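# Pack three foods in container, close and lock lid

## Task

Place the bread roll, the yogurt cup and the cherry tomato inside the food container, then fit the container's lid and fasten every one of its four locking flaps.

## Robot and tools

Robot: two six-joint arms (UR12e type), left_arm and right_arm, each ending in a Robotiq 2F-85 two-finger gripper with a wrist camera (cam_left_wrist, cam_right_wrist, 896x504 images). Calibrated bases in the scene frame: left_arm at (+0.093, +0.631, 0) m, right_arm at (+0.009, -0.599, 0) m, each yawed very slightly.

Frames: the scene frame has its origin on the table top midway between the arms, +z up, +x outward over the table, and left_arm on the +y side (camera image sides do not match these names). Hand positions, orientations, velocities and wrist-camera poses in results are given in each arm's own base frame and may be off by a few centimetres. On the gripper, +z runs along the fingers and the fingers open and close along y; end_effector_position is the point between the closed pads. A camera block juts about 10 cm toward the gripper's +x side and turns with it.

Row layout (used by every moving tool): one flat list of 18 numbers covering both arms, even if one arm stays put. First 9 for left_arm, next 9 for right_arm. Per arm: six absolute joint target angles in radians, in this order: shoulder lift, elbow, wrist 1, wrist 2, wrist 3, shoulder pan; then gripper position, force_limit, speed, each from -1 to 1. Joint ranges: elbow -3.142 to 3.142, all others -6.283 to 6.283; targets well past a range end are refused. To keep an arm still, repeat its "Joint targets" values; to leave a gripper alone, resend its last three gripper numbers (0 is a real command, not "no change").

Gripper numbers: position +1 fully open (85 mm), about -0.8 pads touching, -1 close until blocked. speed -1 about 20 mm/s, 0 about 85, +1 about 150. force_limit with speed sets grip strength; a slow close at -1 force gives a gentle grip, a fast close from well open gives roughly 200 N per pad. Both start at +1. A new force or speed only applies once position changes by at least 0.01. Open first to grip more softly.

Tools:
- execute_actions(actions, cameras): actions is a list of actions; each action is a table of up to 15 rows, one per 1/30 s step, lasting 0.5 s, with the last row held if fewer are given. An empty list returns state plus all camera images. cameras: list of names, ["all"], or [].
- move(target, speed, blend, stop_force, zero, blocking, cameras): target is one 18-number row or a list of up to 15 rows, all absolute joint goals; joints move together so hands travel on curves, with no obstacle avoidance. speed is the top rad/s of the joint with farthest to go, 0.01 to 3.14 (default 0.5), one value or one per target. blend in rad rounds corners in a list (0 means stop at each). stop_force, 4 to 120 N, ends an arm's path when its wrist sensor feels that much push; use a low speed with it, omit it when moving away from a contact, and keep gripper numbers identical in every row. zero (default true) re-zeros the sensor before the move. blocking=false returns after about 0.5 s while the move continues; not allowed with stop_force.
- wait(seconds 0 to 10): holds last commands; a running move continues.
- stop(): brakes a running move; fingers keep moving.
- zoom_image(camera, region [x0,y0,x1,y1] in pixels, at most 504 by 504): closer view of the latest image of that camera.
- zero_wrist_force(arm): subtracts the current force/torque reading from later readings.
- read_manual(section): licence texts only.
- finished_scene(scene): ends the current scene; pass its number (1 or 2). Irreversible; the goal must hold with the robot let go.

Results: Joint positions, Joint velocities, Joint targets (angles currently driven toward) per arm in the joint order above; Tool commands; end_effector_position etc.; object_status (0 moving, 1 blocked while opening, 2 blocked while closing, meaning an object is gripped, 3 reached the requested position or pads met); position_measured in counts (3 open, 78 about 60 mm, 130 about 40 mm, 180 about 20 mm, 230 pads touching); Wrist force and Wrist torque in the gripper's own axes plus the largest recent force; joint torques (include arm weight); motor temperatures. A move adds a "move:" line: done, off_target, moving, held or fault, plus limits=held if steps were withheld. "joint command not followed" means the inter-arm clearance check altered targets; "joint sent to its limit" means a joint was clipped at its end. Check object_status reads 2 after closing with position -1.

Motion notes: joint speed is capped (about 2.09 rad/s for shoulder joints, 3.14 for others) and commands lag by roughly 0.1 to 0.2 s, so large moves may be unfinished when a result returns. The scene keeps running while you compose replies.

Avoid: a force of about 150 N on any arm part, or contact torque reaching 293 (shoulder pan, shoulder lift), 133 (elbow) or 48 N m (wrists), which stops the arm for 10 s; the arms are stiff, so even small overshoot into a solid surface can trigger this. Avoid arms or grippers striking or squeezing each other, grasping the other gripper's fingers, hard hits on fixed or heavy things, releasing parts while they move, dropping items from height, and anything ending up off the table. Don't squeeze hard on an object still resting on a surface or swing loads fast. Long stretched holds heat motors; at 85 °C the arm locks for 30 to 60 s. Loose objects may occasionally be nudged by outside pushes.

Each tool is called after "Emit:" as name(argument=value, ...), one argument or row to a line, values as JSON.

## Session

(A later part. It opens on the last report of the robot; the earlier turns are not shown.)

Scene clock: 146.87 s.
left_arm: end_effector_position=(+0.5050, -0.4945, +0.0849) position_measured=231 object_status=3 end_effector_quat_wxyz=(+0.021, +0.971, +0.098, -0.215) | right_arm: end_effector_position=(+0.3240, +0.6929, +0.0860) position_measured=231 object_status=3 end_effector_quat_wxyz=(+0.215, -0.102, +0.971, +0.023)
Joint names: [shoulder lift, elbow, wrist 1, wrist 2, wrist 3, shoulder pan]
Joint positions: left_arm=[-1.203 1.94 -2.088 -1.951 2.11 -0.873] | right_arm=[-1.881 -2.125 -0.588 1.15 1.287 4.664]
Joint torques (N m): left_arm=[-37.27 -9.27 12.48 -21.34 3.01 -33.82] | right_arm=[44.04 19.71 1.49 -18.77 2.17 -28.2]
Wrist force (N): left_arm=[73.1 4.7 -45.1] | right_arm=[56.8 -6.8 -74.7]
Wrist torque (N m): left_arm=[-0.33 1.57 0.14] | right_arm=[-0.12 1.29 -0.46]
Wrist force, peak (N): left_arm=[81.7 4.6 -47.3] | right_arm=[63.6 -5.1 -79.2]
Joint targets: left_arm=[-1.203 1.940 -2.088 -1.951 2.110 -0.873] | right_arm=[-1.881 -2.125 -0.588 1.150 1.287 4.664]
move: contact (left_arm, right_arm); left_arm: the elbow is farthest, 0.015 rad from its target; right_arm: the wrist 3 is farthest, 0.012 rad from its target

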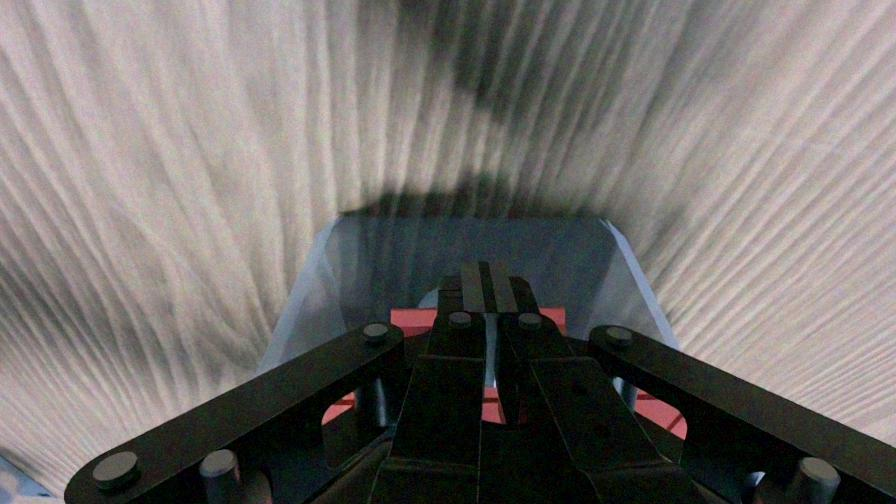

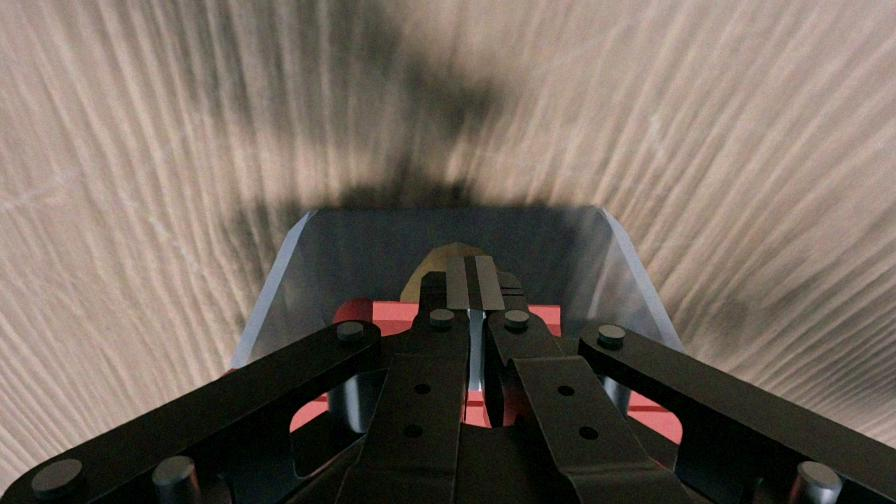

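Emit:
move(
  target=[-1.1940,1.9250,-2.0774,-1.9485,2.1224,-0.8605,-1,-0.9,-0.8,-1.8747,-2.1355,-0.5906,1.1481,1.3040,4.6791,-1,-0.9,-0.8],
  speed=0.1,
  cameras=["all"],
)

Emit:
zoom_image(
  camera="cam_right_wrist",
  region=[250, 180, 700, 432],
)

Emit:
zoom_image(
  camera="cam_left_wrist",
  region=[250, 180, 700, 432],
)

Scene clock: 147.93 s.
left_arm: end_effector_position=(+0.5149, -0.4924, +0.0849) position_measured=231 object_status=3 end_effector_quat_wxyz=(+0.021, +0.971, +0.098, -0.216) | right_arm: end_effector_position=(+0.3139, +0.6904, +0.0850) position_measured=231 object_status=3 end_effector_quat_wxyz=(+0.215, -0.102, +0.971, +0.023)
Joint names: [shoulder lift, elbow, wrist 1, wrist 2, wrist 3, shoulder pan]
Joint positions: left_arm=[-1.194 1.925 -2.077 -1.949 2.122 -0.861] | right_arm=[-1.875 -2.135 -0.591 1.148 1.304 4.679]
Joint torques (N m): left_arm=[-50.65 -43.8 0.08 1.74 2.69 14.08] | right_arm=[74.74 24.72 1.37 -3.54 1.38 13.52]
Wrist force (N): left_arm=[0.6 -0.1 -0.3] | right_arm=[-1.9 -0.8 -0.6]
Wrist torque (N m): left_arm=[-0.30 0.39 0.06] | right_arm=[-0.08 0.65 -0.50]
Wrist force, peak (N): left_arm=[73.3 4.8 -45.1] | right_arm=[57.1 -6.5 -75.3]
Joint targets: left_arm=[-1.194 1.925 -2.077 -1.948 2.122 -0.861] | right_arm=[-1.875 -2.135 -0.591 1.148 1.304 4.679]
move: done

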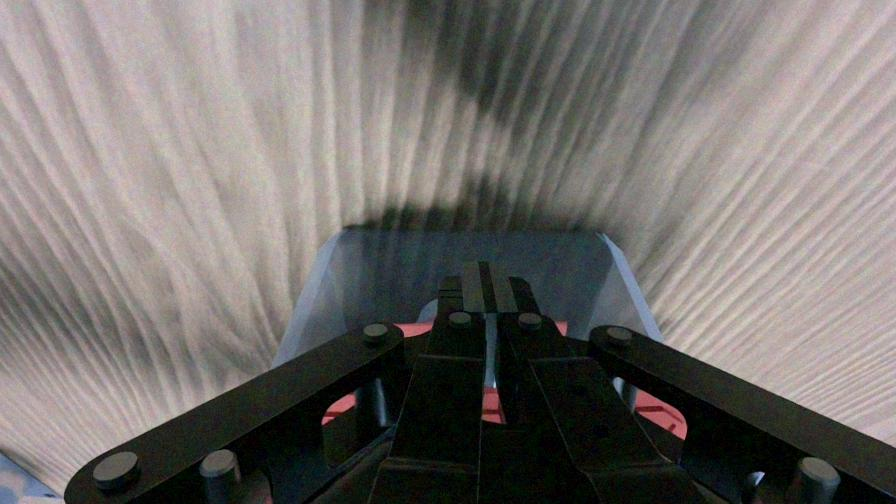

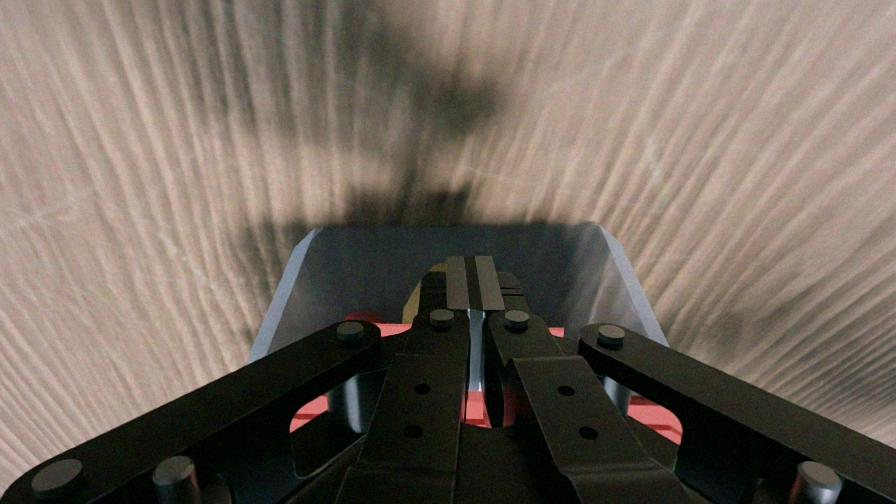

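Scaled by 1.120 from the camera's 896x504 image, which has a finer 1280x720 frame.

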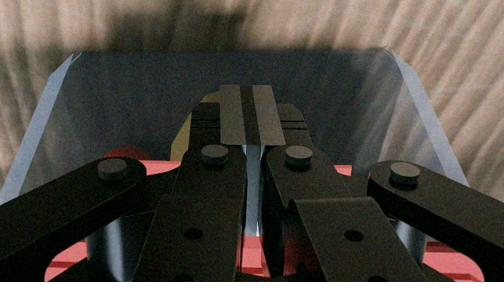

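Scaled by 1.120 from the camera's 896x504 image, which has a finer 1280x720 frame.

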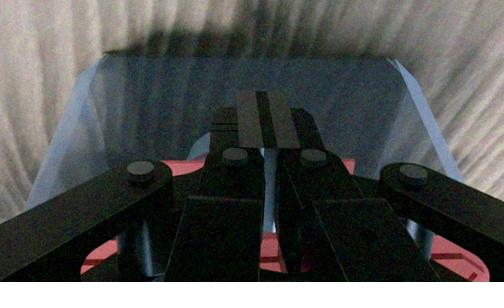

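Emit:
move(
  target=[-1.3340,1.9250,-1.9374,-1.9485,2.1224,-0.8605,-1,-0.9,-0.8,-1.7347,-2.1355,-0.7306,1.1481,1.3040,4.6791,-1,-0.9,-0.8],
  speed=0.3,
  cameras=["all"],
)

Emit:
zoom_image(
  camera="cam_right_wrist",
  region=[300, 80, 720, 300],
)

Emit:
zoom_image(
  camera="cam_left_wrist",
  region=[270, 80, 690, 300],
)

Scene clock: 149.13 s.
left_arm: end_effector_position=(+0.4938, -0.4676, +0.1738) position_measured=231 object_status=3 end_effector_quat_wxyz=(+0.021, +0.971, +0.098, -0.215) | right_arm: end_effector_position=(+0.3129, +0.6643, +0.1605) position_measured=231 object_status=3 end_effector_quat_wxyz=(+0.215, -0.102, +0.971, +0.023)
Joint names: [shoulder lift, elbow, wrist 1, wrist 2, wrist 3, shoulder pan]
Joint positions: left_arm=[-1.334 1.925 -1.938 -1.948 2.122 -0.86] | right_arm=[-1.735 -2.136 -0.73 1.148 1.304 4.679]
Joint torques (N m): left_arm=[-63.68 -37.9 0.67 -0.56 2.81 13.24] | right_arm=[70.45 46.12 1.65 -2.75 2.41 9.67]
Wrist force (N): left_arm=[0.8 0.1 -0.2] | right_arm=[-1.8 -0.6 -0.2]
Wrist torque (N m): left_arm=[-0.28 0.36 0.07] | right_arm=[-0.09 0.62 -0.49]
Wrist force, peak (N): left_arm=[2.9 1.1 2.0] | right_arm=[-2.5 -1.0 -1.6]
Joint targets: left_arm=[-1.334 1.925 -1.937 -1.948 2.122 -0.861] | right_arm=[-1.735 -2.135 -0.731 1.148 1.304 4.679]
move: done

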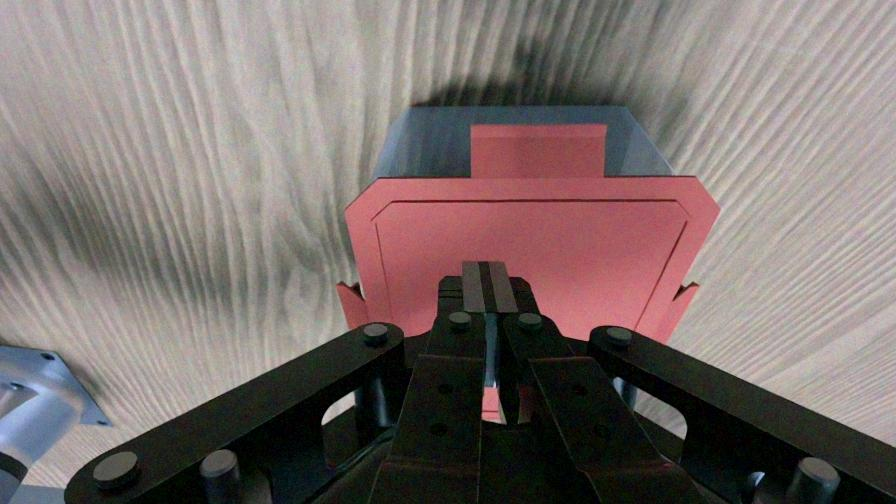

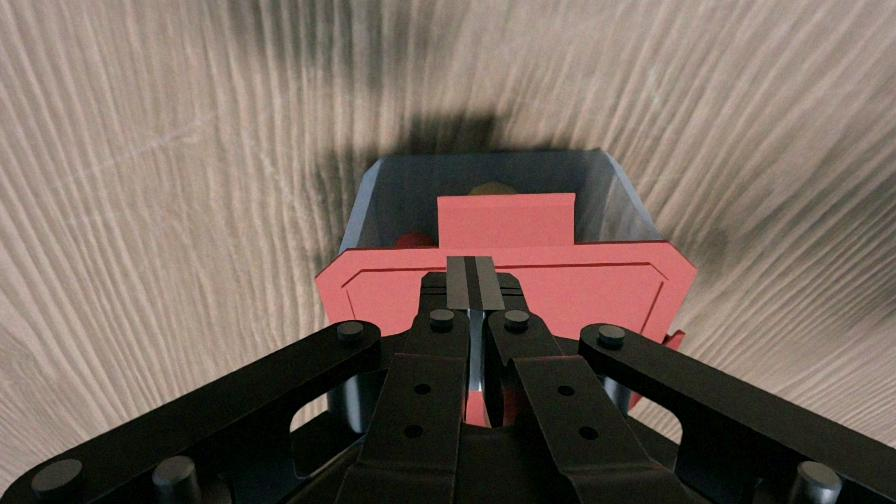

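Scaled by 1.200 from the camera's 896x504 image, which has a finer 1280x720 frame.

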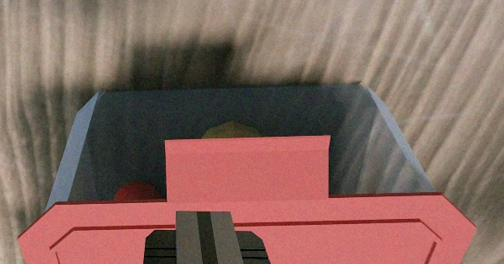

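Scaled by 1.200 from the camera's 896x504 image, which has a finer 1280x720 frame.

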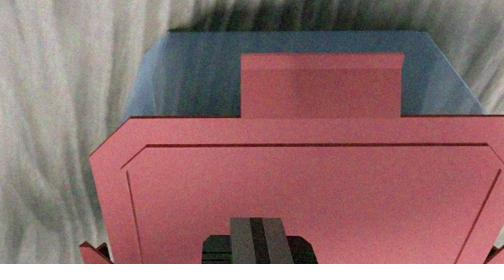

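Emit:
move(
  target=[
    [-1.3340,1.9250,-1.9374,-1.9485,2.1224,-0.8605,-1,-0.9,-0.8,-1.6000,-2.3000,-0.5000,1.5,0.6,4.40,-1,-0.9,-0.8],
    [-1.3340,1.9250,-1.9374,-1.9485,2.1224,-0.8605,-1,-0.9,-0.8,-1.9234,-2.4273,0.4136,2.2083,-0.5458,4.1084,-1,-0.9,-0.8],
  ],
  speed=0.6,
  blend=[0.1,0],
  cameras=["cam_right_wrist"],
)

Emit:
zoom_image(
  camera="cam_right_wrist",
  region=[250, 100, 650, 400],
)

Scene clock: 153.93 s.
left_arm: end_effector_position=(+0.4937, -0.4676, +0.1739) position_measured=231 object_status=3 end_effector_quat_wxyz=(+0.021, +0.971, +0.098, -0.216) | right_arm: end_effector_position=(+0.3786, +0.5396, +0.1421) position_measured=231 object_status=3 end_effector_quat_wxyz=(-0.290, +0.689, -0.558, -0.359)
Joint names: [shoulder lift, elbow, wrist 1, wrist 2, wrist 3, shoulder pan]
Joint positions: left_arm=[-1.334 1.925 -1.937 -1.949 2.122 -0.86] | right_arm=[-1.923 -2.427 0.413 2.208 -0.546 4.108]
Joint torques (N m): left_arm=[-67.9 -32.3 -0.22 -4.12 2.92 -13.49] | right_arm=[44.33 9.99 8.3 3.22 -1.95 -12.48]
Wrist force (N): left_arm=[0.9 0.0 -0.5] | right_arm=[-1.9 -0.8 0.5]
Wrist torque (N m): left_arm=[-0.30 0.34 0.07] | right_arm=[-0.08 0.71 -0.42]
Wrist force, peak (N): left_arm=[1.1 0.2 -0.5] | right_arm=[-2.7 -1.1 0.0]
Joint targets: left_arm=[-1.334 1.925 -1.937 -1.948 2.122 -0.861] | right_arm=[-1.923 -2.427 0.414 2.208 -0.546 4.108]
move: done
Images, in order (width x height): cam_right_wrist 896x504.

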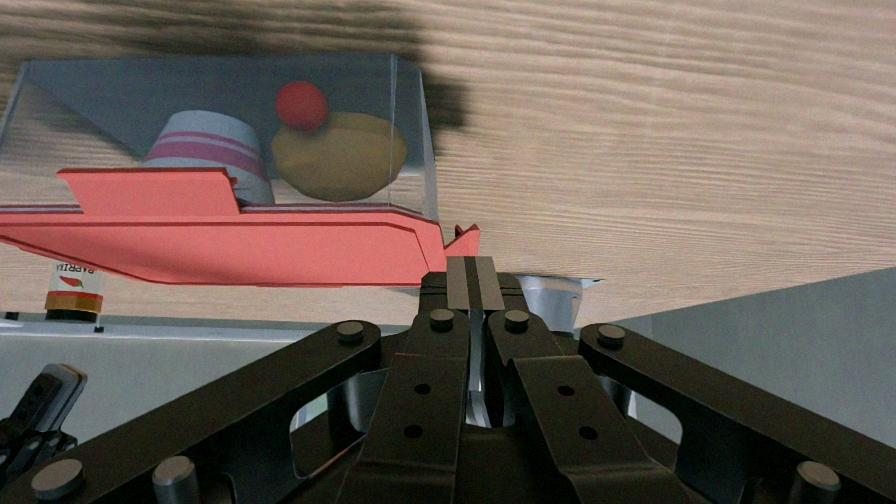

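Scaled by 1.260 from the camera's 896x504 image, which has a finer 1280x720 frame.

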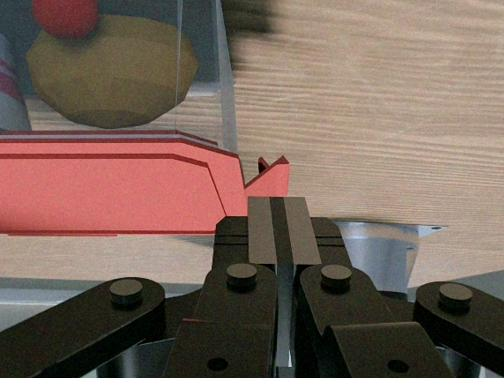

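Emit:
move(
  target=[
    [-1.2830,1.9100,-1.9740,-1.9521,2.1046,-0.8777,-1,-0.9,-0.8,-1.6000,-2.3000,-0.5000,1.5,0.6,4.40,-1,-0.9,-0.8],
    [-1.2514,1.9200,-2.0221,-1.9521,2.1046,-0.8777,-1,-0.9,-0.8,-1.7347,-2.1355,-0.7306,1.1481,1.3040,4.6791,-1,-0.9,-0.8],
    [-1.2514,1.9200,-2.0221,-1.9521,2.1046,-0.8777,-1,-0.9,-0.8,-1.8297,-2.0997,-0.6620,1.1506,1.2812,4.6582,-1,-0.9,-0.8],
  ],
  speed=0.6,
  blend=[0.1,0.05,0],
)

Emit:
move(
  target=[-1.1888,1.9414,-2.1028,-1.9504,2.1130,-0.8696,-1,-0.9,-0.8,-1.8954,-2.1331,-0.5673,1.1494,1.2920,4.6681,-1,-0.9,-0.8],
  speed=0.04,
  stop_force=60,
  cameras=["all"],
)

Scene clock: 159.33 s.
left_arm: end_effector_position=(+0.5006, -0.4956, +0.1249) position_measured=231 object_status=3 end_effector_quat_wxyz=(+0.021, +0.971, +0.098, -0.215) | right_arm: end_effector_position=(+0.3280, +0.6935, +0.1251) position_measured=231 object_status=3 end_effector_quat_wxyz=(+0.215, -0.102, +0.971, +0.023)
Joint names: [shoulder lift, elbow, wrist 1, wrist 2, wrist 3, shoulder pan]
Joint positions: left_arm=[-1.251 1.92 -2.022 -1.952 2.105 -0.878] | right_arm=[-1.83 -2.1 -0.662 1.151 1.281 4.658]
Joint torques (N m): left_arm=[-46.92 -30.71 -6.3 -4.39 -3.32 -16.29] | right_arm=[46.49 49.55 8.43 -3.39 -2.47 -11.03]
Wrist force (N): left_arm=[0.5 0.3 -0.1] | right_arm=[-1.3 -0.1 0.3]
Wrist torque (N m): left_arm=[-0.26 0.40 0.19] | right_arm=[-0.02 0.59 -0.41]
Wrist force, peak (N): left_arm=[1.0 0.4 -0.4] | right_arm=[-1.3 1.7 2.7]
Joint targets: left_arm=[-1.251 1.920 -2.022 -1.952 2.105 -0.878] | right_arm=[-1.830 -2.100 -0.662 1.151 1.281 4.658]
move: done; blend cut to 0.0475 rad at target 2

Scene clock: 162.57 s.
left_arm: end_effector_position=(+0.5074, -0.4941, +0.0750) position_measured=231 object_status=3 end_effector_quat_wxyz=(+0.021, +0.971, +0.098, -0.215) | right_arm: end_effector_position=(+0.3212, +0.6922, +0.0750) position_measured=231 object_status=3 end_effector_quat_wxyz=(+0.215, -0.102, +0.971, +0.023)
Joint names: [shoulder lift, elbow, wrist 1, wrist 2, wrist 3, shoulder pan]
Joint positions: left_arm=[-1.189 1.941 -2.103 -1.95 2.113 -0.87] | right_arm=[-1.895 -2.133 -0.567 1.149 1.292 4.668]
Joint torques (N m): left_arm=[-49.24 -28.71 -6.59 2.07 2.92 16.82] | right_arm=[51.67 25.06 8.49 -2.89 1.87 18.6]
Wrist force (N): left_arm=[0.7 0.7 -0.1] | right_arm=[-1.4 0.2 0.1]
Wrist torque (N m): left_arm=[-0.17 0.40 0.06] | right_arm=[0.10 0.55 -0.48]
Wrist force, peak (N): left_arm=[1.2 0.3 -5.3] | right_arm=[-2.3 -0.3 0.6]
Joint targets: left_arm=[-1.189 1.941 -2.103 -1.950 2.113 -0.870] | right_arm=[-1.895 -2.133 -0.567 1.149 1.292 4.668]
move: done

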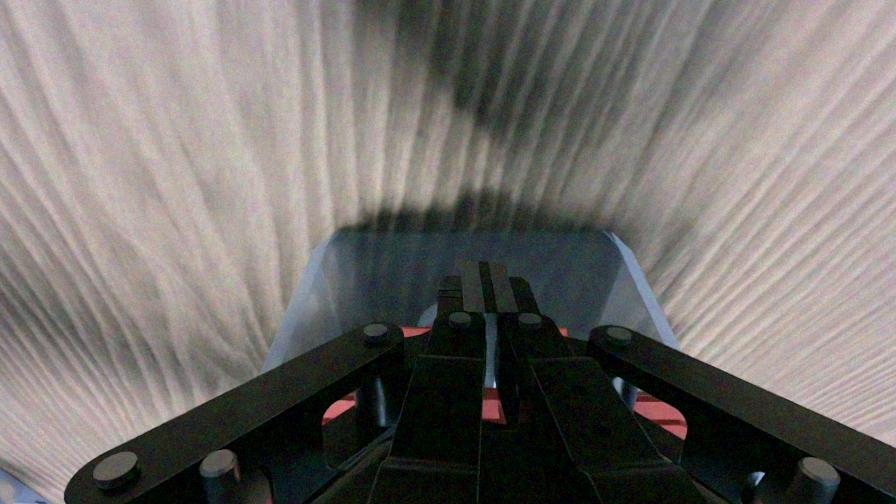

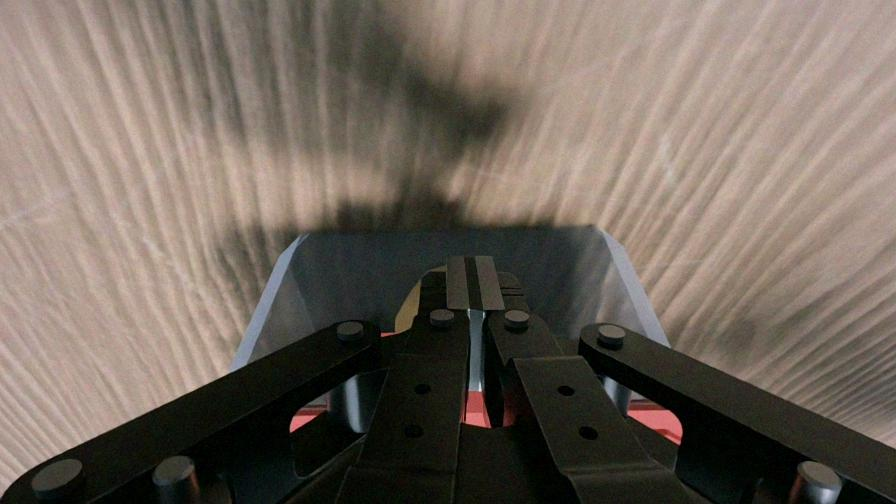

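Emit:
move(
  target=[-1.2019,1.9690,-2.1260,-1.9551,2.0899,-0.8918,-1,-0.9,-0.8,-1.9110,-2.1180,-0.5561,1.1524,1.2657,4.6440,-1,-0.9,-0.8],
  speed=0.015,
  stop_force=60,
  cameras=["all"],
)

Scene clock: 165.63 s.
left_arm: end_effector_position=(+0.4887, -0.4977, +0.0730) position_measured=231 object_status=3 end_effector_quat_wxyz=(+0.021, +0.971, +0.098, -0.215) | right_arm: end_effector_position=(+0.3378, +0.6957, +0.0730) position_measured=231 object_status=3 end_effector_quat_wxyz=(+0.215, -0.102, +0.971, +0.023)
Joint names: [shoulder lift, elbow, wrist 1, wrist 2, wrist 3, shoulder pan]
Joint positions: left_arm=[-1.202 1.969 -2.126 -1.955 2.09 -0.892] | right_arm=[-1.911 -2.118 -0.556 1.152 1.266 4.644]
Joint torques (N m): left_arm=[-72.25 -18.65 -0.69 -12.21 -3.03 -38.5] | right_arm=[52.56 55.68 11.17 -10.97 -2.25 -31.46]
Wrist force (N): left_arm=[35.7 1.1 -13.3] | right_arm=[31.8 -1.0 -13.6]
Wrist torque (N m): left_arm=[-0.21 0.23 0.12] | right_arm=[0.02 0.56 -0.33]
Wrist force, peak (N): left_arm=[35.7 1.1 -13.3] | right_arm=[32.3 -1.2 -13.0]
Joint targets: left_arm=[-1.202 1.969 -2.126 -1.955 2.090 -0.892] | right_arm=[-1.911 -2.118 -0.556 1.152 1.266 4.644]
move: done

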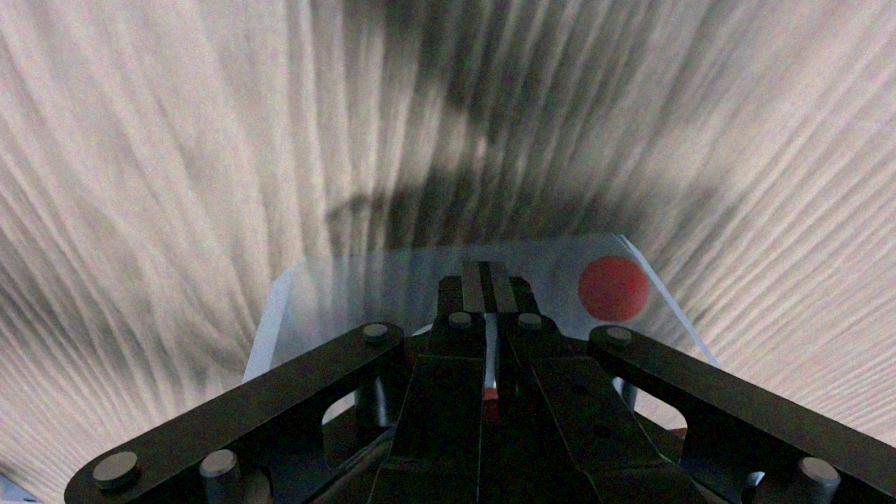

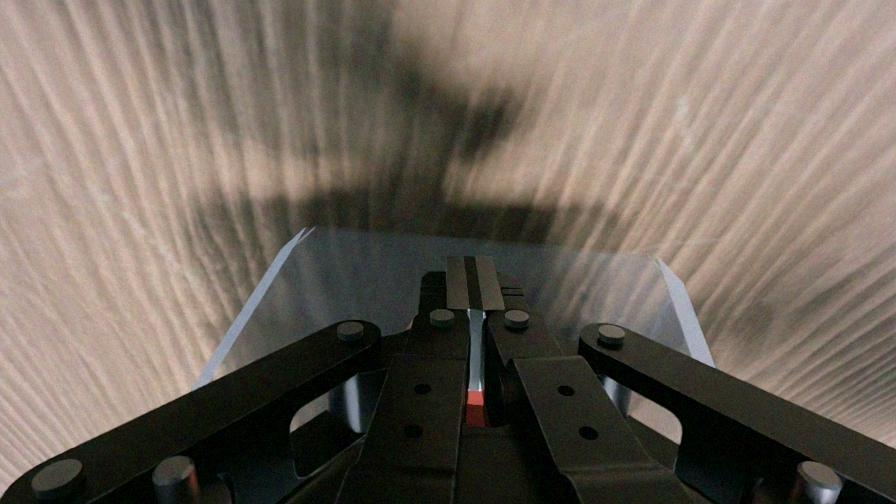

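Emit:
move(
  target=[
    [-1.1888,1.9414,-2.1028,-1.9504,2.1130,-0.8696,-1,-0.9,-0.8,-1.8954,-2.1331,-0.5673,1.1494,1.2920,4.6681,-1,-0.9,-0.8],
    [-1.3340,1.9250,-1.9374,-1.9485,2.1224,-0.8605,-1,-0.9,-0.8,-1.7347,-2.1355,-0.7306,1.1481,1.3040,4.6791,-1,-0.9,-0.8],
  ],
  speed=[0.1,0.3],
  blend=[0.01,0],
  cameras=["all"],
)

Emit:
zoom_image(
  camera="cam_right_wrist",
  region=[300, 80, 720, 300],
)

Emit:
zoom_image(
  camera="cam_left_wrist",
  region=[270, 80, 690, 300],
)

Scene clock: 167.20 s.
left_arm: end_effector_position=(+0.4937, -0.4676, +0.1738) position_measured=231 object_status=3 end_effector_quat_wxyz=(+0.021, +0.971, +0.098, -0.216) | right_arm: end_effector_position=(+0.3129, +0.6643, +0.1606) position_measured=231 object_status=3 end_effector_quat_wxyz=(+0.215, -0.102, +0.971, +0.023)
Joint names: [shoulder lift, elbow, wrist 1, wrist 2, wrist 3, shoulder pan]
Joint positions: left_arm=[-1.334 1.925 -1.938 -1.949 2.122 -0.861] | right_arm=[-1.735 -2.136 -0.73 1.148 1.304 4.679]
Joint torques (N m): left_arm=[-64.79 -47.52 0.51 1.89 3.24 15.47] | right_arm=[68.45 31.94 0.98 -3.23 2.13 20.17]
Wrist force (N): left_arm=[0.7 -0.1 -0.3] | right_arm=[-1.7 -1.3 0.0]
Wrist torque (N m): left_arm=[-0.31 0.37 0.07] | right_arm=[-0.21 0.61 -0.48]
Wrist force, peak (N): left_arm=[36.0 0.8 -13.0] | right_arm=[32.6 -1.4 -13.7]
Joint targets: left_arm=[-1.334 1.925 -1.937 -1.948 2.122 -0.861] | right_arm=[-1.735 -2.135 -0.731 1.148 1.304 4.679]
move: done

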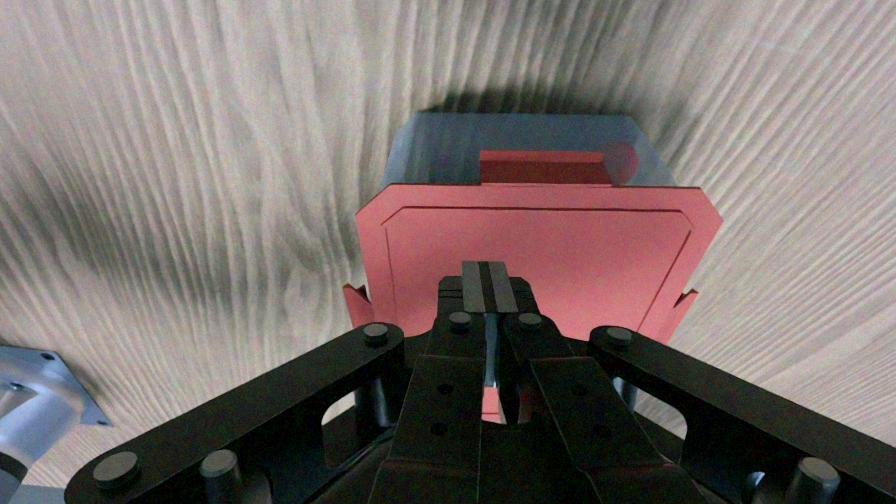

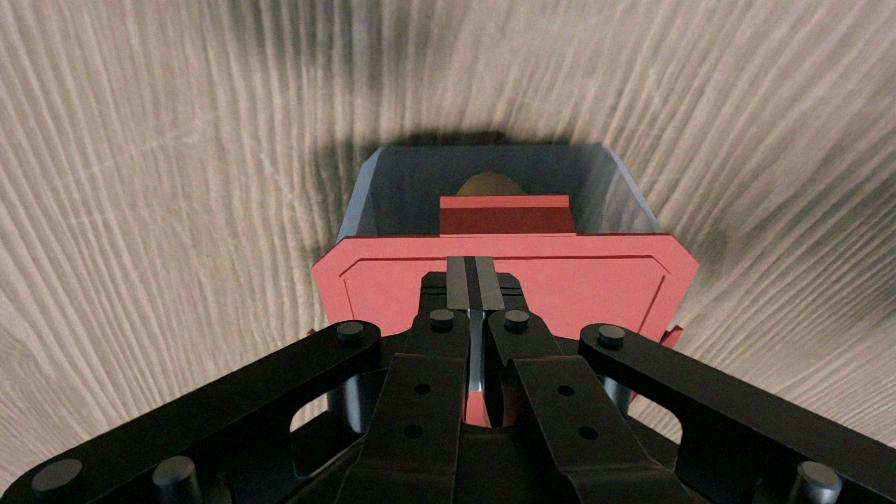

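Scaled by 1.200 from the camera's 896x504 image, which has a finer 1280x720 frame.

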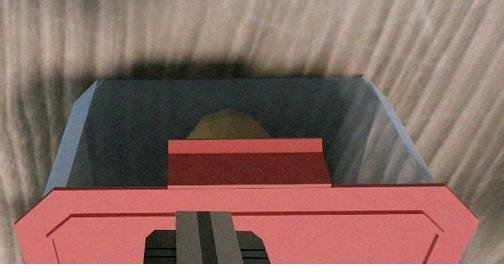

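Scaled by 1.200 from the camera's 896x504 image, which has a finer 1280x720 frame.

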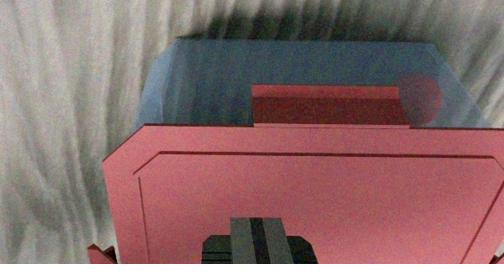

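Emit:
move(
  target=[
    [-1.5840,1.9250,-1.6874,-1.9485,2.1224,-0.8605,-1,-0.9,-0.8,-1.5347,-2.1355,-0.9306,1.1481,1.3040,4.6791,-1,-0.9,-0.8],
    [-1.9573,2.5701,-2.6107,-1.6629,0.1995,-1.1700,-1,-0.9,-0.8,-1.5942,-2.0485,-0.7576,1.8806,-0.7574,4.1329,-1,-0.9,-0.8],
    [-1.7573,2.5701,-2.8107,-1.6629,0.1995,-1.1700,-1,-0.9,-0.8,-1.8442,-2.0485,-0.5076,1.8806,-0.7574,4.1329,-1,-0.9,-0.8],
  ],
  speed=0.6,
  blend=[0.1,0.1,0],
  cameras=["all"],
)

Scene clock: 172.73 s.
left_arm: end_effector_position=(+0.3335, -0.4077, +0.1601) position_measured=231 object_status=3 end_effector_quat_wxyz=(+0.166, +0.625, +0.750, -0.139) | right_arm: end_effector_position=(+0.5006, +0.6049, +0.1602) position_measured=231 object_status=3 end_effector_quat_wxyz=(-0.135, +0.764, -0.608, -0.169)
Joint names: [shoulder lift, elbow, wrist 1, wrist 2, wrist 3, shoulder pan]
Joint positions: left_arm=[-1.757 2.57 -2.811 -1.663 0.2 -1.17] | right_arm=[-1.844 -2.048 -0.508 1.881 -0.757 4.133]
Joint torques (N m): left_arm=[-6.15 -29.03 -7.75 2.24 -3.34 -13.5] | right_arm=[52.58 51.42 8.5 3.14 -2.33 -13.3]
Wrist force (N): left_arm=[0.7 0.6 -0.2] | right_arm=[-2.1 -0.9 -0.1]
Wrist torque (N m): left_arm=[-0.19 0.33 0.20] | right_arm=[-0.01 0.66 -0.35]
Wrist force, peak (N): left_arm=[3.1 1.3 2.6] | right_arm=[-1.7 -1.7 3.6]
Joint targets: left_arm=[-1.757 2.570 -2.811 -1.663 0.199 -1.170] | right_arm=[-1.844 -2.049 -0.508 1.881 -0.757 4.133]
move: done

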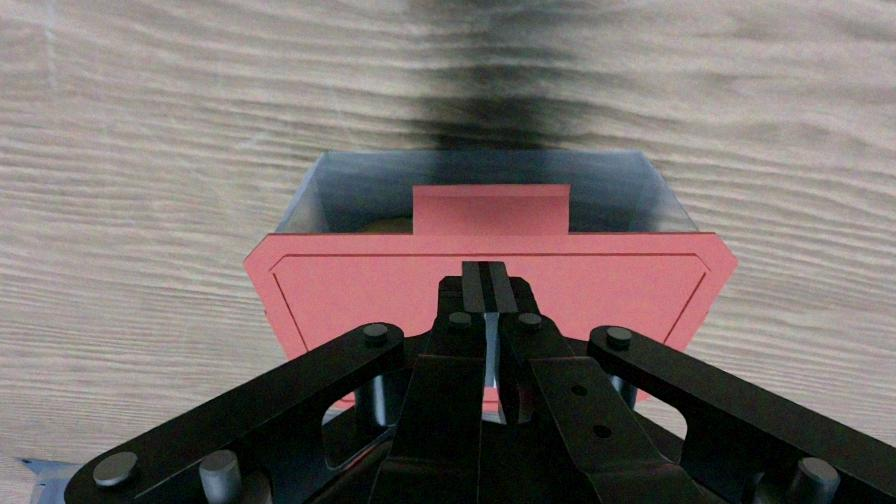

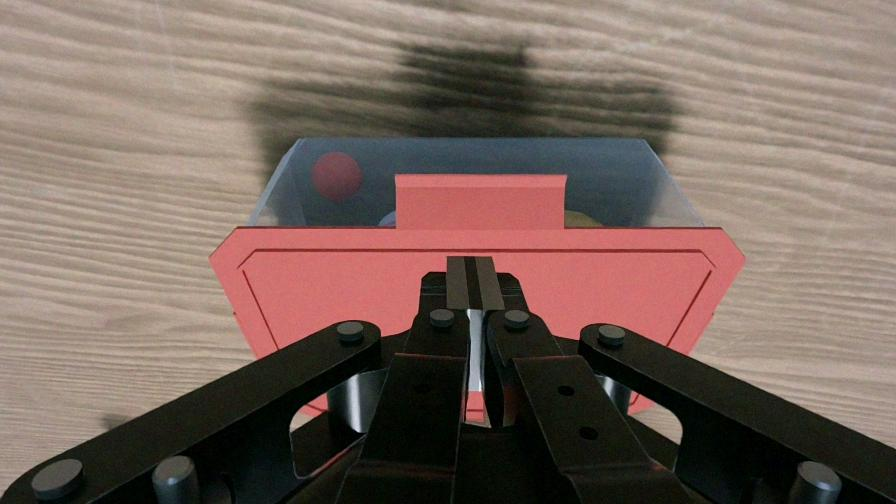

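Emit:
move(
  target=[-1.5137,2.6146,-3.0976,-1.6692,0.2134,-1.1546,-1,-0.9,-0.8,-1.9570,-2.1011,-0.3361,1.8743,-0.7368,4.1536,-1,-0.9,-0.8],
  speed=0.1,
  stop_force=40,
  cameras=["all"],
)

Emit:
move(
  target=[-1.5126,2.5894,-3.0743,-1.6652,0.2045,-1.1644,-1,-0.9,-0.8,-1.9722,-2.0832,-0.3335,1.8686,-0.7189,4.1717,-1,-0.9,-0.8],
  speed=0.02,
  stop_force=50,
  cameras=["all"],
)

Scene clock: 177.50 s.
left_arm: end_effector_position=(+0.3439, -0.4161, +0.0750) position_measured=231 object_status=3 end_effector_quat_wxyz=(+0.166, +0.625, +0.750, -0.139) | right_arm: end_effector_position=(+0.4878, +0.6117, +0.0749) position_measured=231 object_status=3 end_effector_quat_wxyz=(-0.135, +0.764, -0.608, -0.169)
Joint names: [shoulder lift, elbow, wrist 1, wrist 2, wrist 3, shoulder pan]
Joint positions: left_arm=[-1.514 2.615 -3.098 -1.669 0.213 -1.155] | right_arm=[-1.957 -2.101 -0.336 1.874 -0.737 4.154]
Joint torques (N m): left_arm=[-13.59 -17.88 -7.78 -2.81 3.31 16.52] | right_arm=[55.49 23.58 8.74 -1.4 1.6 17.74]
Wrist force (N): left_arm=[0.6 0.1 0.0] | right_arm=[-2.6 -1.0 -0.2]
Wrist torque (N m): left_arm=[-0.27 0.38 0.06] | right_arm=[0.00 0.73 -0.41]
Wrist force, peak (N): left_arm=[1.4 0.3 -0.6] | right_arm=[-3.0 -1.1 -0.9]
Joint targets: left_arm=[-1.514 2.615 -3.098 -1.669 0.213 -1.155] | right_arm=[-1.957 -2.101 -0.336 1.874 -0.737 4.154]
move: done

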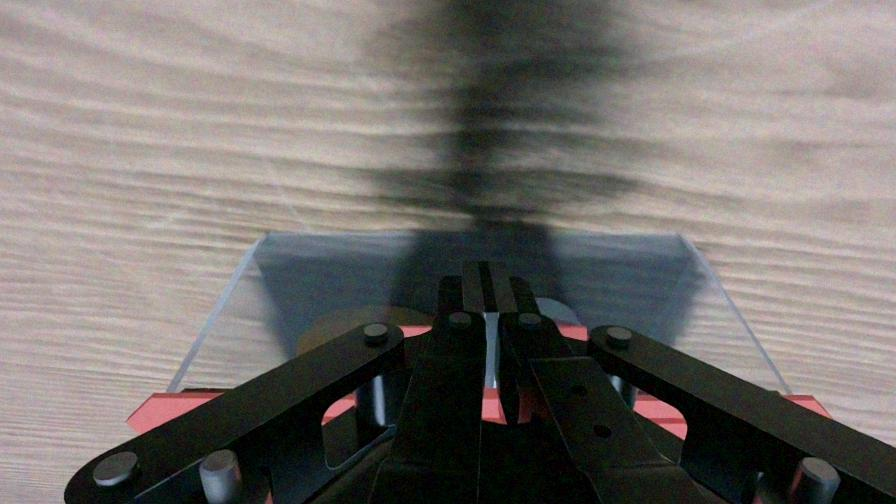

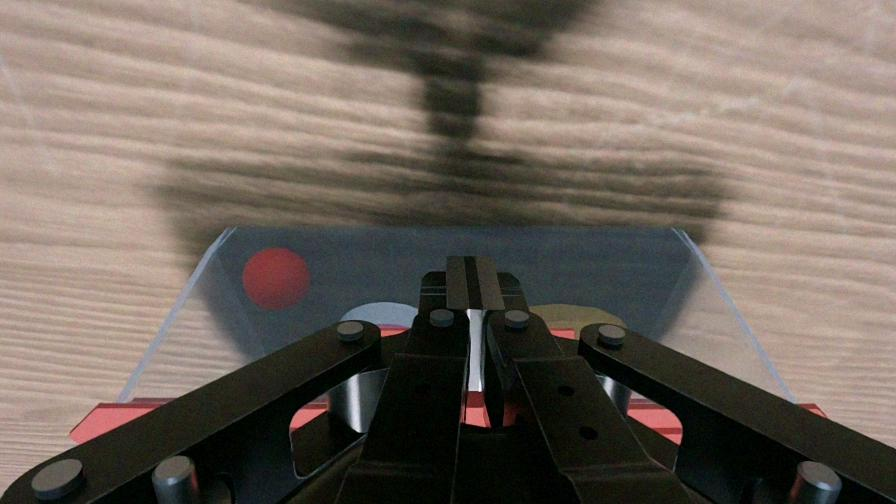

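Scene clock: 179.53 s.
left_arm: end_effector_position=(+0.3453, -0.4261, +0.0791) position_measured=231 object_status=3 end_effector_quat_wxyz=(+0.166, +0.625, +0.750, -0.138) | right_arm: end_effector_position=(+0.4851, +0.6234, +0.0733) position_measured=231 object_status=3 end_effector_quat_wxyz=(-0.134, +0.764, -0.608, -0.169)
Joint names: [shoulder lift, elbow, wrist 1, wrist 2, wrist 3, shoulder pan]
Joint positions: left_arm=[-1.513 2.598 -3.081 -1.666 0.207 -1.161] | right_arm=[-1.967 -2.089 -0.335 1.87 -0.725 4.166]
Joint torques (N m): left_arm=[-43.14 -55.18 -17.77 -6.84 3.51 2.23] | right_arm=[84.88 50.54 16.9 10.18 -2.44 15.53]
Wrist force (N): left_arm=[50.3 0.3 -18.0] | right_arm=[44.0 -1.1 -21.0]
Wrist torque (N m): left_arm=[-0.25 1.08 0.15] | right_arm=[-0.05 0.89 -0.39]
Wrist force, peak (N): left_arm=[61.9 0.2 -23.2] | right_arm=[55.6 -1.2 -26.6]
Joint targets: left_arm=[-1.513 2.598 -3.081 -1.666 0.207 -1.161] | right_arm=[-1.967 -2.089 -0.335 1.870 -0.725 4.166]
move: contact (left_arm, right_arm)

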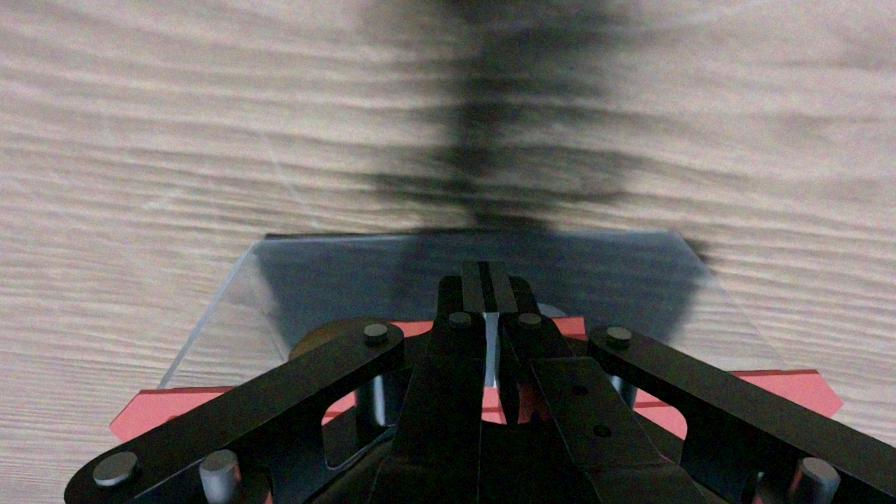

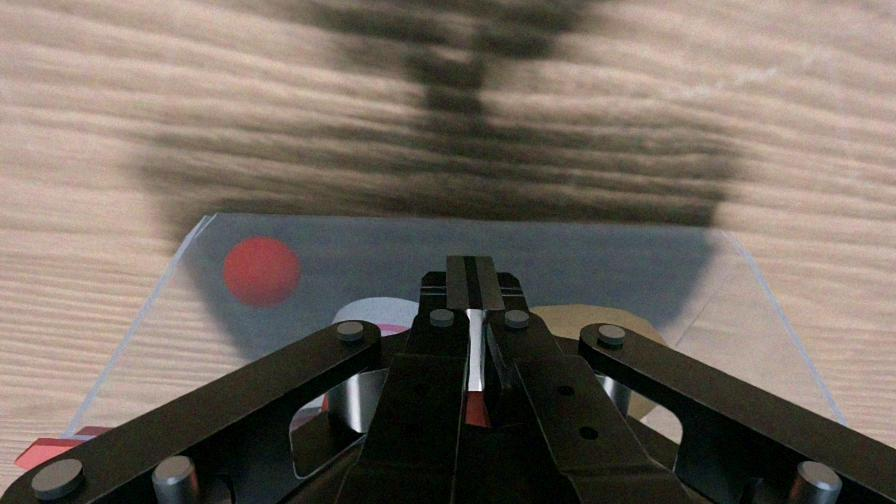

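Emit:
move(
  target=[
    [-1.5137,2.6146,-3.0976,-1.6692,0.2134,-1.1546,-1,-0.9,-0.8,-1.9570,-2.1011,-0.3361,1.8743,-0.7368,4.1536,-1,-0.9,-0.8],
    [-1.7573,2.5701,-2.8107,-1.6629,0.1995,-1.1700,-1,-0.9,-0.8,-1.8442,-2.0485,-0.5076,1.8806,-0.7574,4.1329,-1,-0.9,-0.8],
  ],
  speed=[0.06,0.3],
  blend=[0.01,0],
  cameras=["all"],
)

Scene clock: 181.47 s.
left_arm: end_effector_position=(+0.3335, -0.4077, +0.1600) position_measured=231 object_status=3 end_effector_quat_wxyz=(+0.166, +0.625, +0.750, -0.139) | right_arm: end_effector_position=(+0.5006, +0.6049, +0.1600) position_measured=231 object_status=3 end_effector_quat_wxyz=(-0.135, +0.764, -0.608, -0.169)
Joint names: [shoulder lift, elbow, wrist 1, wrist 2, wrist 3, shoulder pan]
Joint positions: left_arm=[-1.757 2.57 -2.811 -1.663 0.2 -1.17] | right_arm=[-1.844 -2.049 -0.508 1.881 -0.757 4.133]
Joint torques (N m): left_arm=[-30.13 -42.99 -1.73 3.17 -3.05 -16.65] | right_arm=[73.57 51.62 1.47 3.12 -2.37 -14.63]
Wrist force (N): left_arm=[0.4 0.1 0.1] | right_arm=[-2.3 -1.2 0.1]
Wrist torque (N m): left_arm=[-0.27 0.38 0.20] | right_arm=[-0.07 0.69 -0.35]
Wrist force, peak (N): left_arm=[50.5 0.3 -18.0] | right_arm=[44.2 -0.9 -21.3]
Joint targets: left_arm=[-1.757 2.570 -2.811 -1.663 0.200 -1.170] | right_arm=[-1.844 -2.049 -0.508 1.881 -0.757 4.133]
move: done; blend cut to 0.0085 rad at target 1

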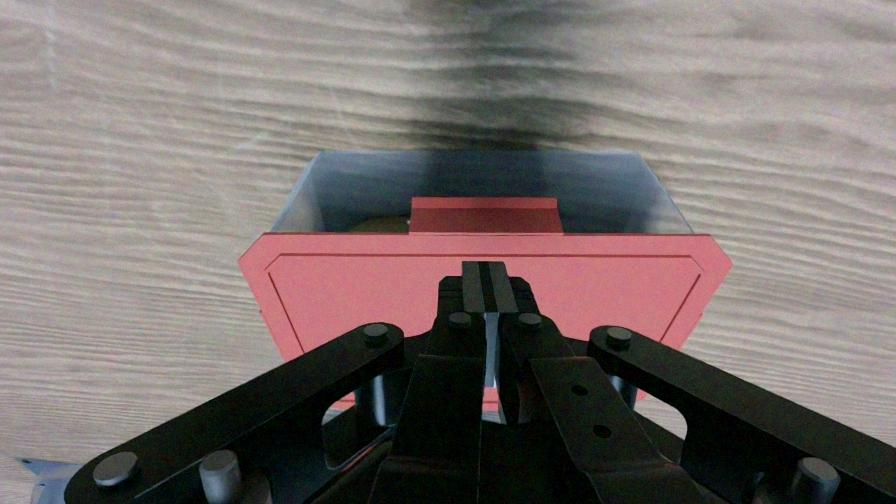

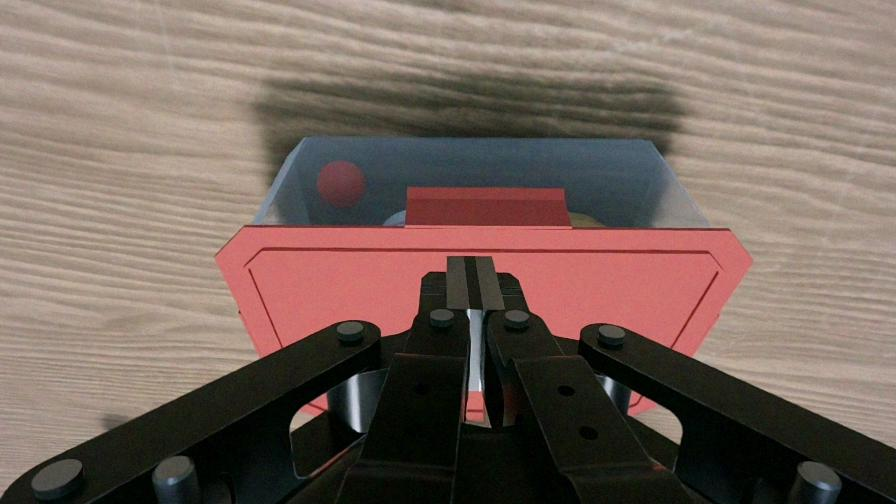

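Emit:
move(
  target=[
    [-1.9573,2.5701,-2.6107,-1.6629,0.1995,-1.1700,-1,-0.9,-0.8,-1.5942,-2.0485,-0.7576,1.8806,-0.7574,4.1329,-1,-0.9,-0.8],
    [-2.1560,1.7760,-1.1910,-1.5710,0.4900,-1.0810,-1,-0.9,-0.8,-1.5942,-2.0485,-0.7576,1.8806,-0.7574,4.1329,-1,-0.9,-0.8],
  ],
  speed=0.8,
  blend=[0.1,0],
  cameras=["all"],
)

Emit:
zoom_image(
  camera="cam_left_wrist",
  region=[200, 40, 700, 320],
)

Scene clock: 184.47 s.
left_arm: end_effector_position=(+0.3005, -0.1937, +0.6195) position_measured=231 object_status=3 end_effector_quat_wxyz=(+0.000, +0.707, +0.707, +0.000) | right_arm: end_effector_position=(+0.4636, +0.5484, +0.2981) position_measured=231 object_status=3 end_effector_quat_wxyz=(-0.135, +0.764, -0.608, -0.169)
Joint names: [shoulder lift, elbow, wrist 1, wrist 2, wrist 3, shoulder pan]
Joint positions: left_arm=[-2.156 1.776 -1.191 -1.571 0.49 -1.081] | right_arm=[-1.594 -2.049 -0.758 1.881 -0.757 4.133]
Joint torques (N m): left_arm=[-6.54 -54.14 -0.4 3.19 2.81 17.37] | right_arm=[62.69 36.65 1.56 1.01 -2.23 5.25]
Wrist force (N): left_arm=[0.8 0.7 0.5] | right_arm=[-2.3 -2.0 -0.3]
Wrist torque (N m): left_arm=[-0.11 0.31 0.01] | right_arm=[-0.19 0.66 -0.30]
Wrist force, peak (N): left_arm=[2.3 0.1 -1.6] | right_arm=[-1.3 -2.3 4.2]
Joint targets: left_arm=[-2.156 1.776 -1.191 -1.571 0.490 -1.081] | right_arm=[-1.594 -2.049 -0.758 1.881 -0.757 4.133]
move: done

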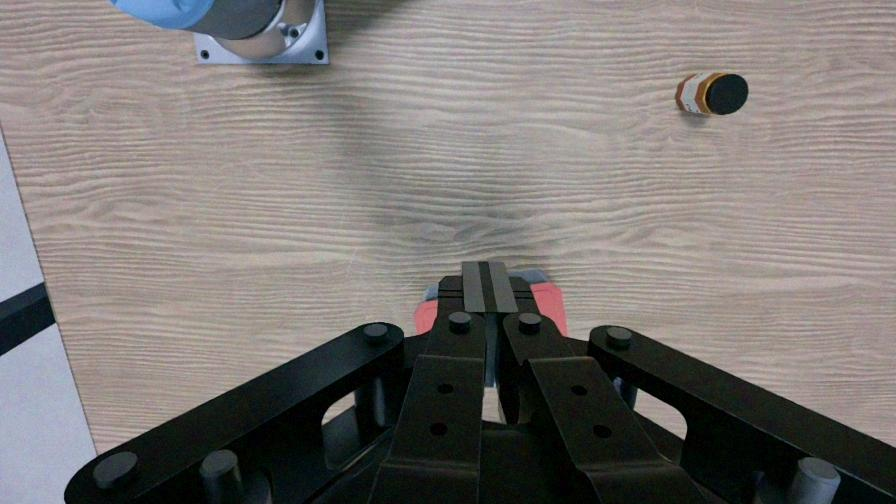

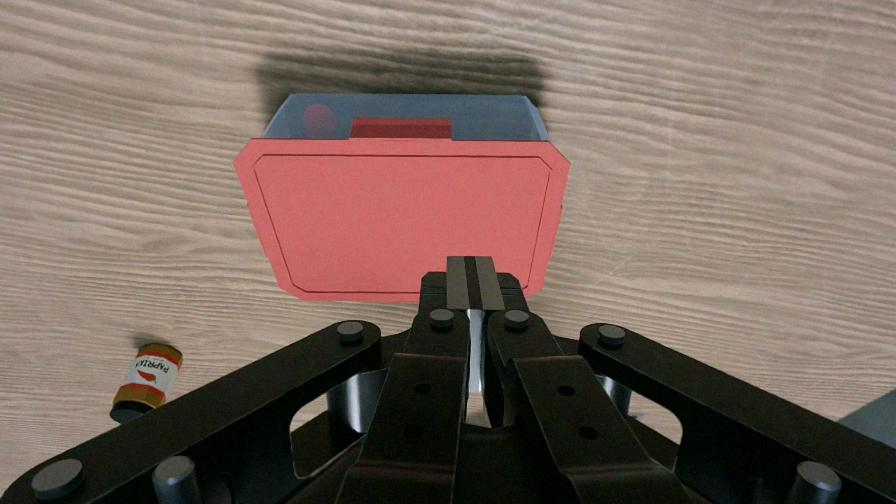

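Scaled by 1.008 from the camera's 896x504 image, which has a finer 1280x720 frame.

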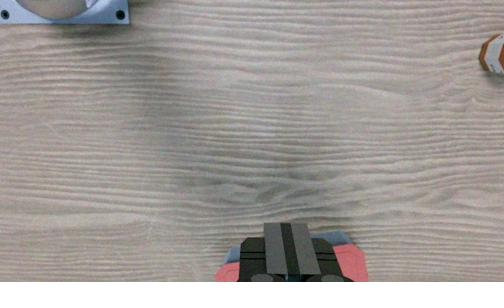

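Emit:
finished_scene(
  scene=1,
)

The scene is finished: the task was done.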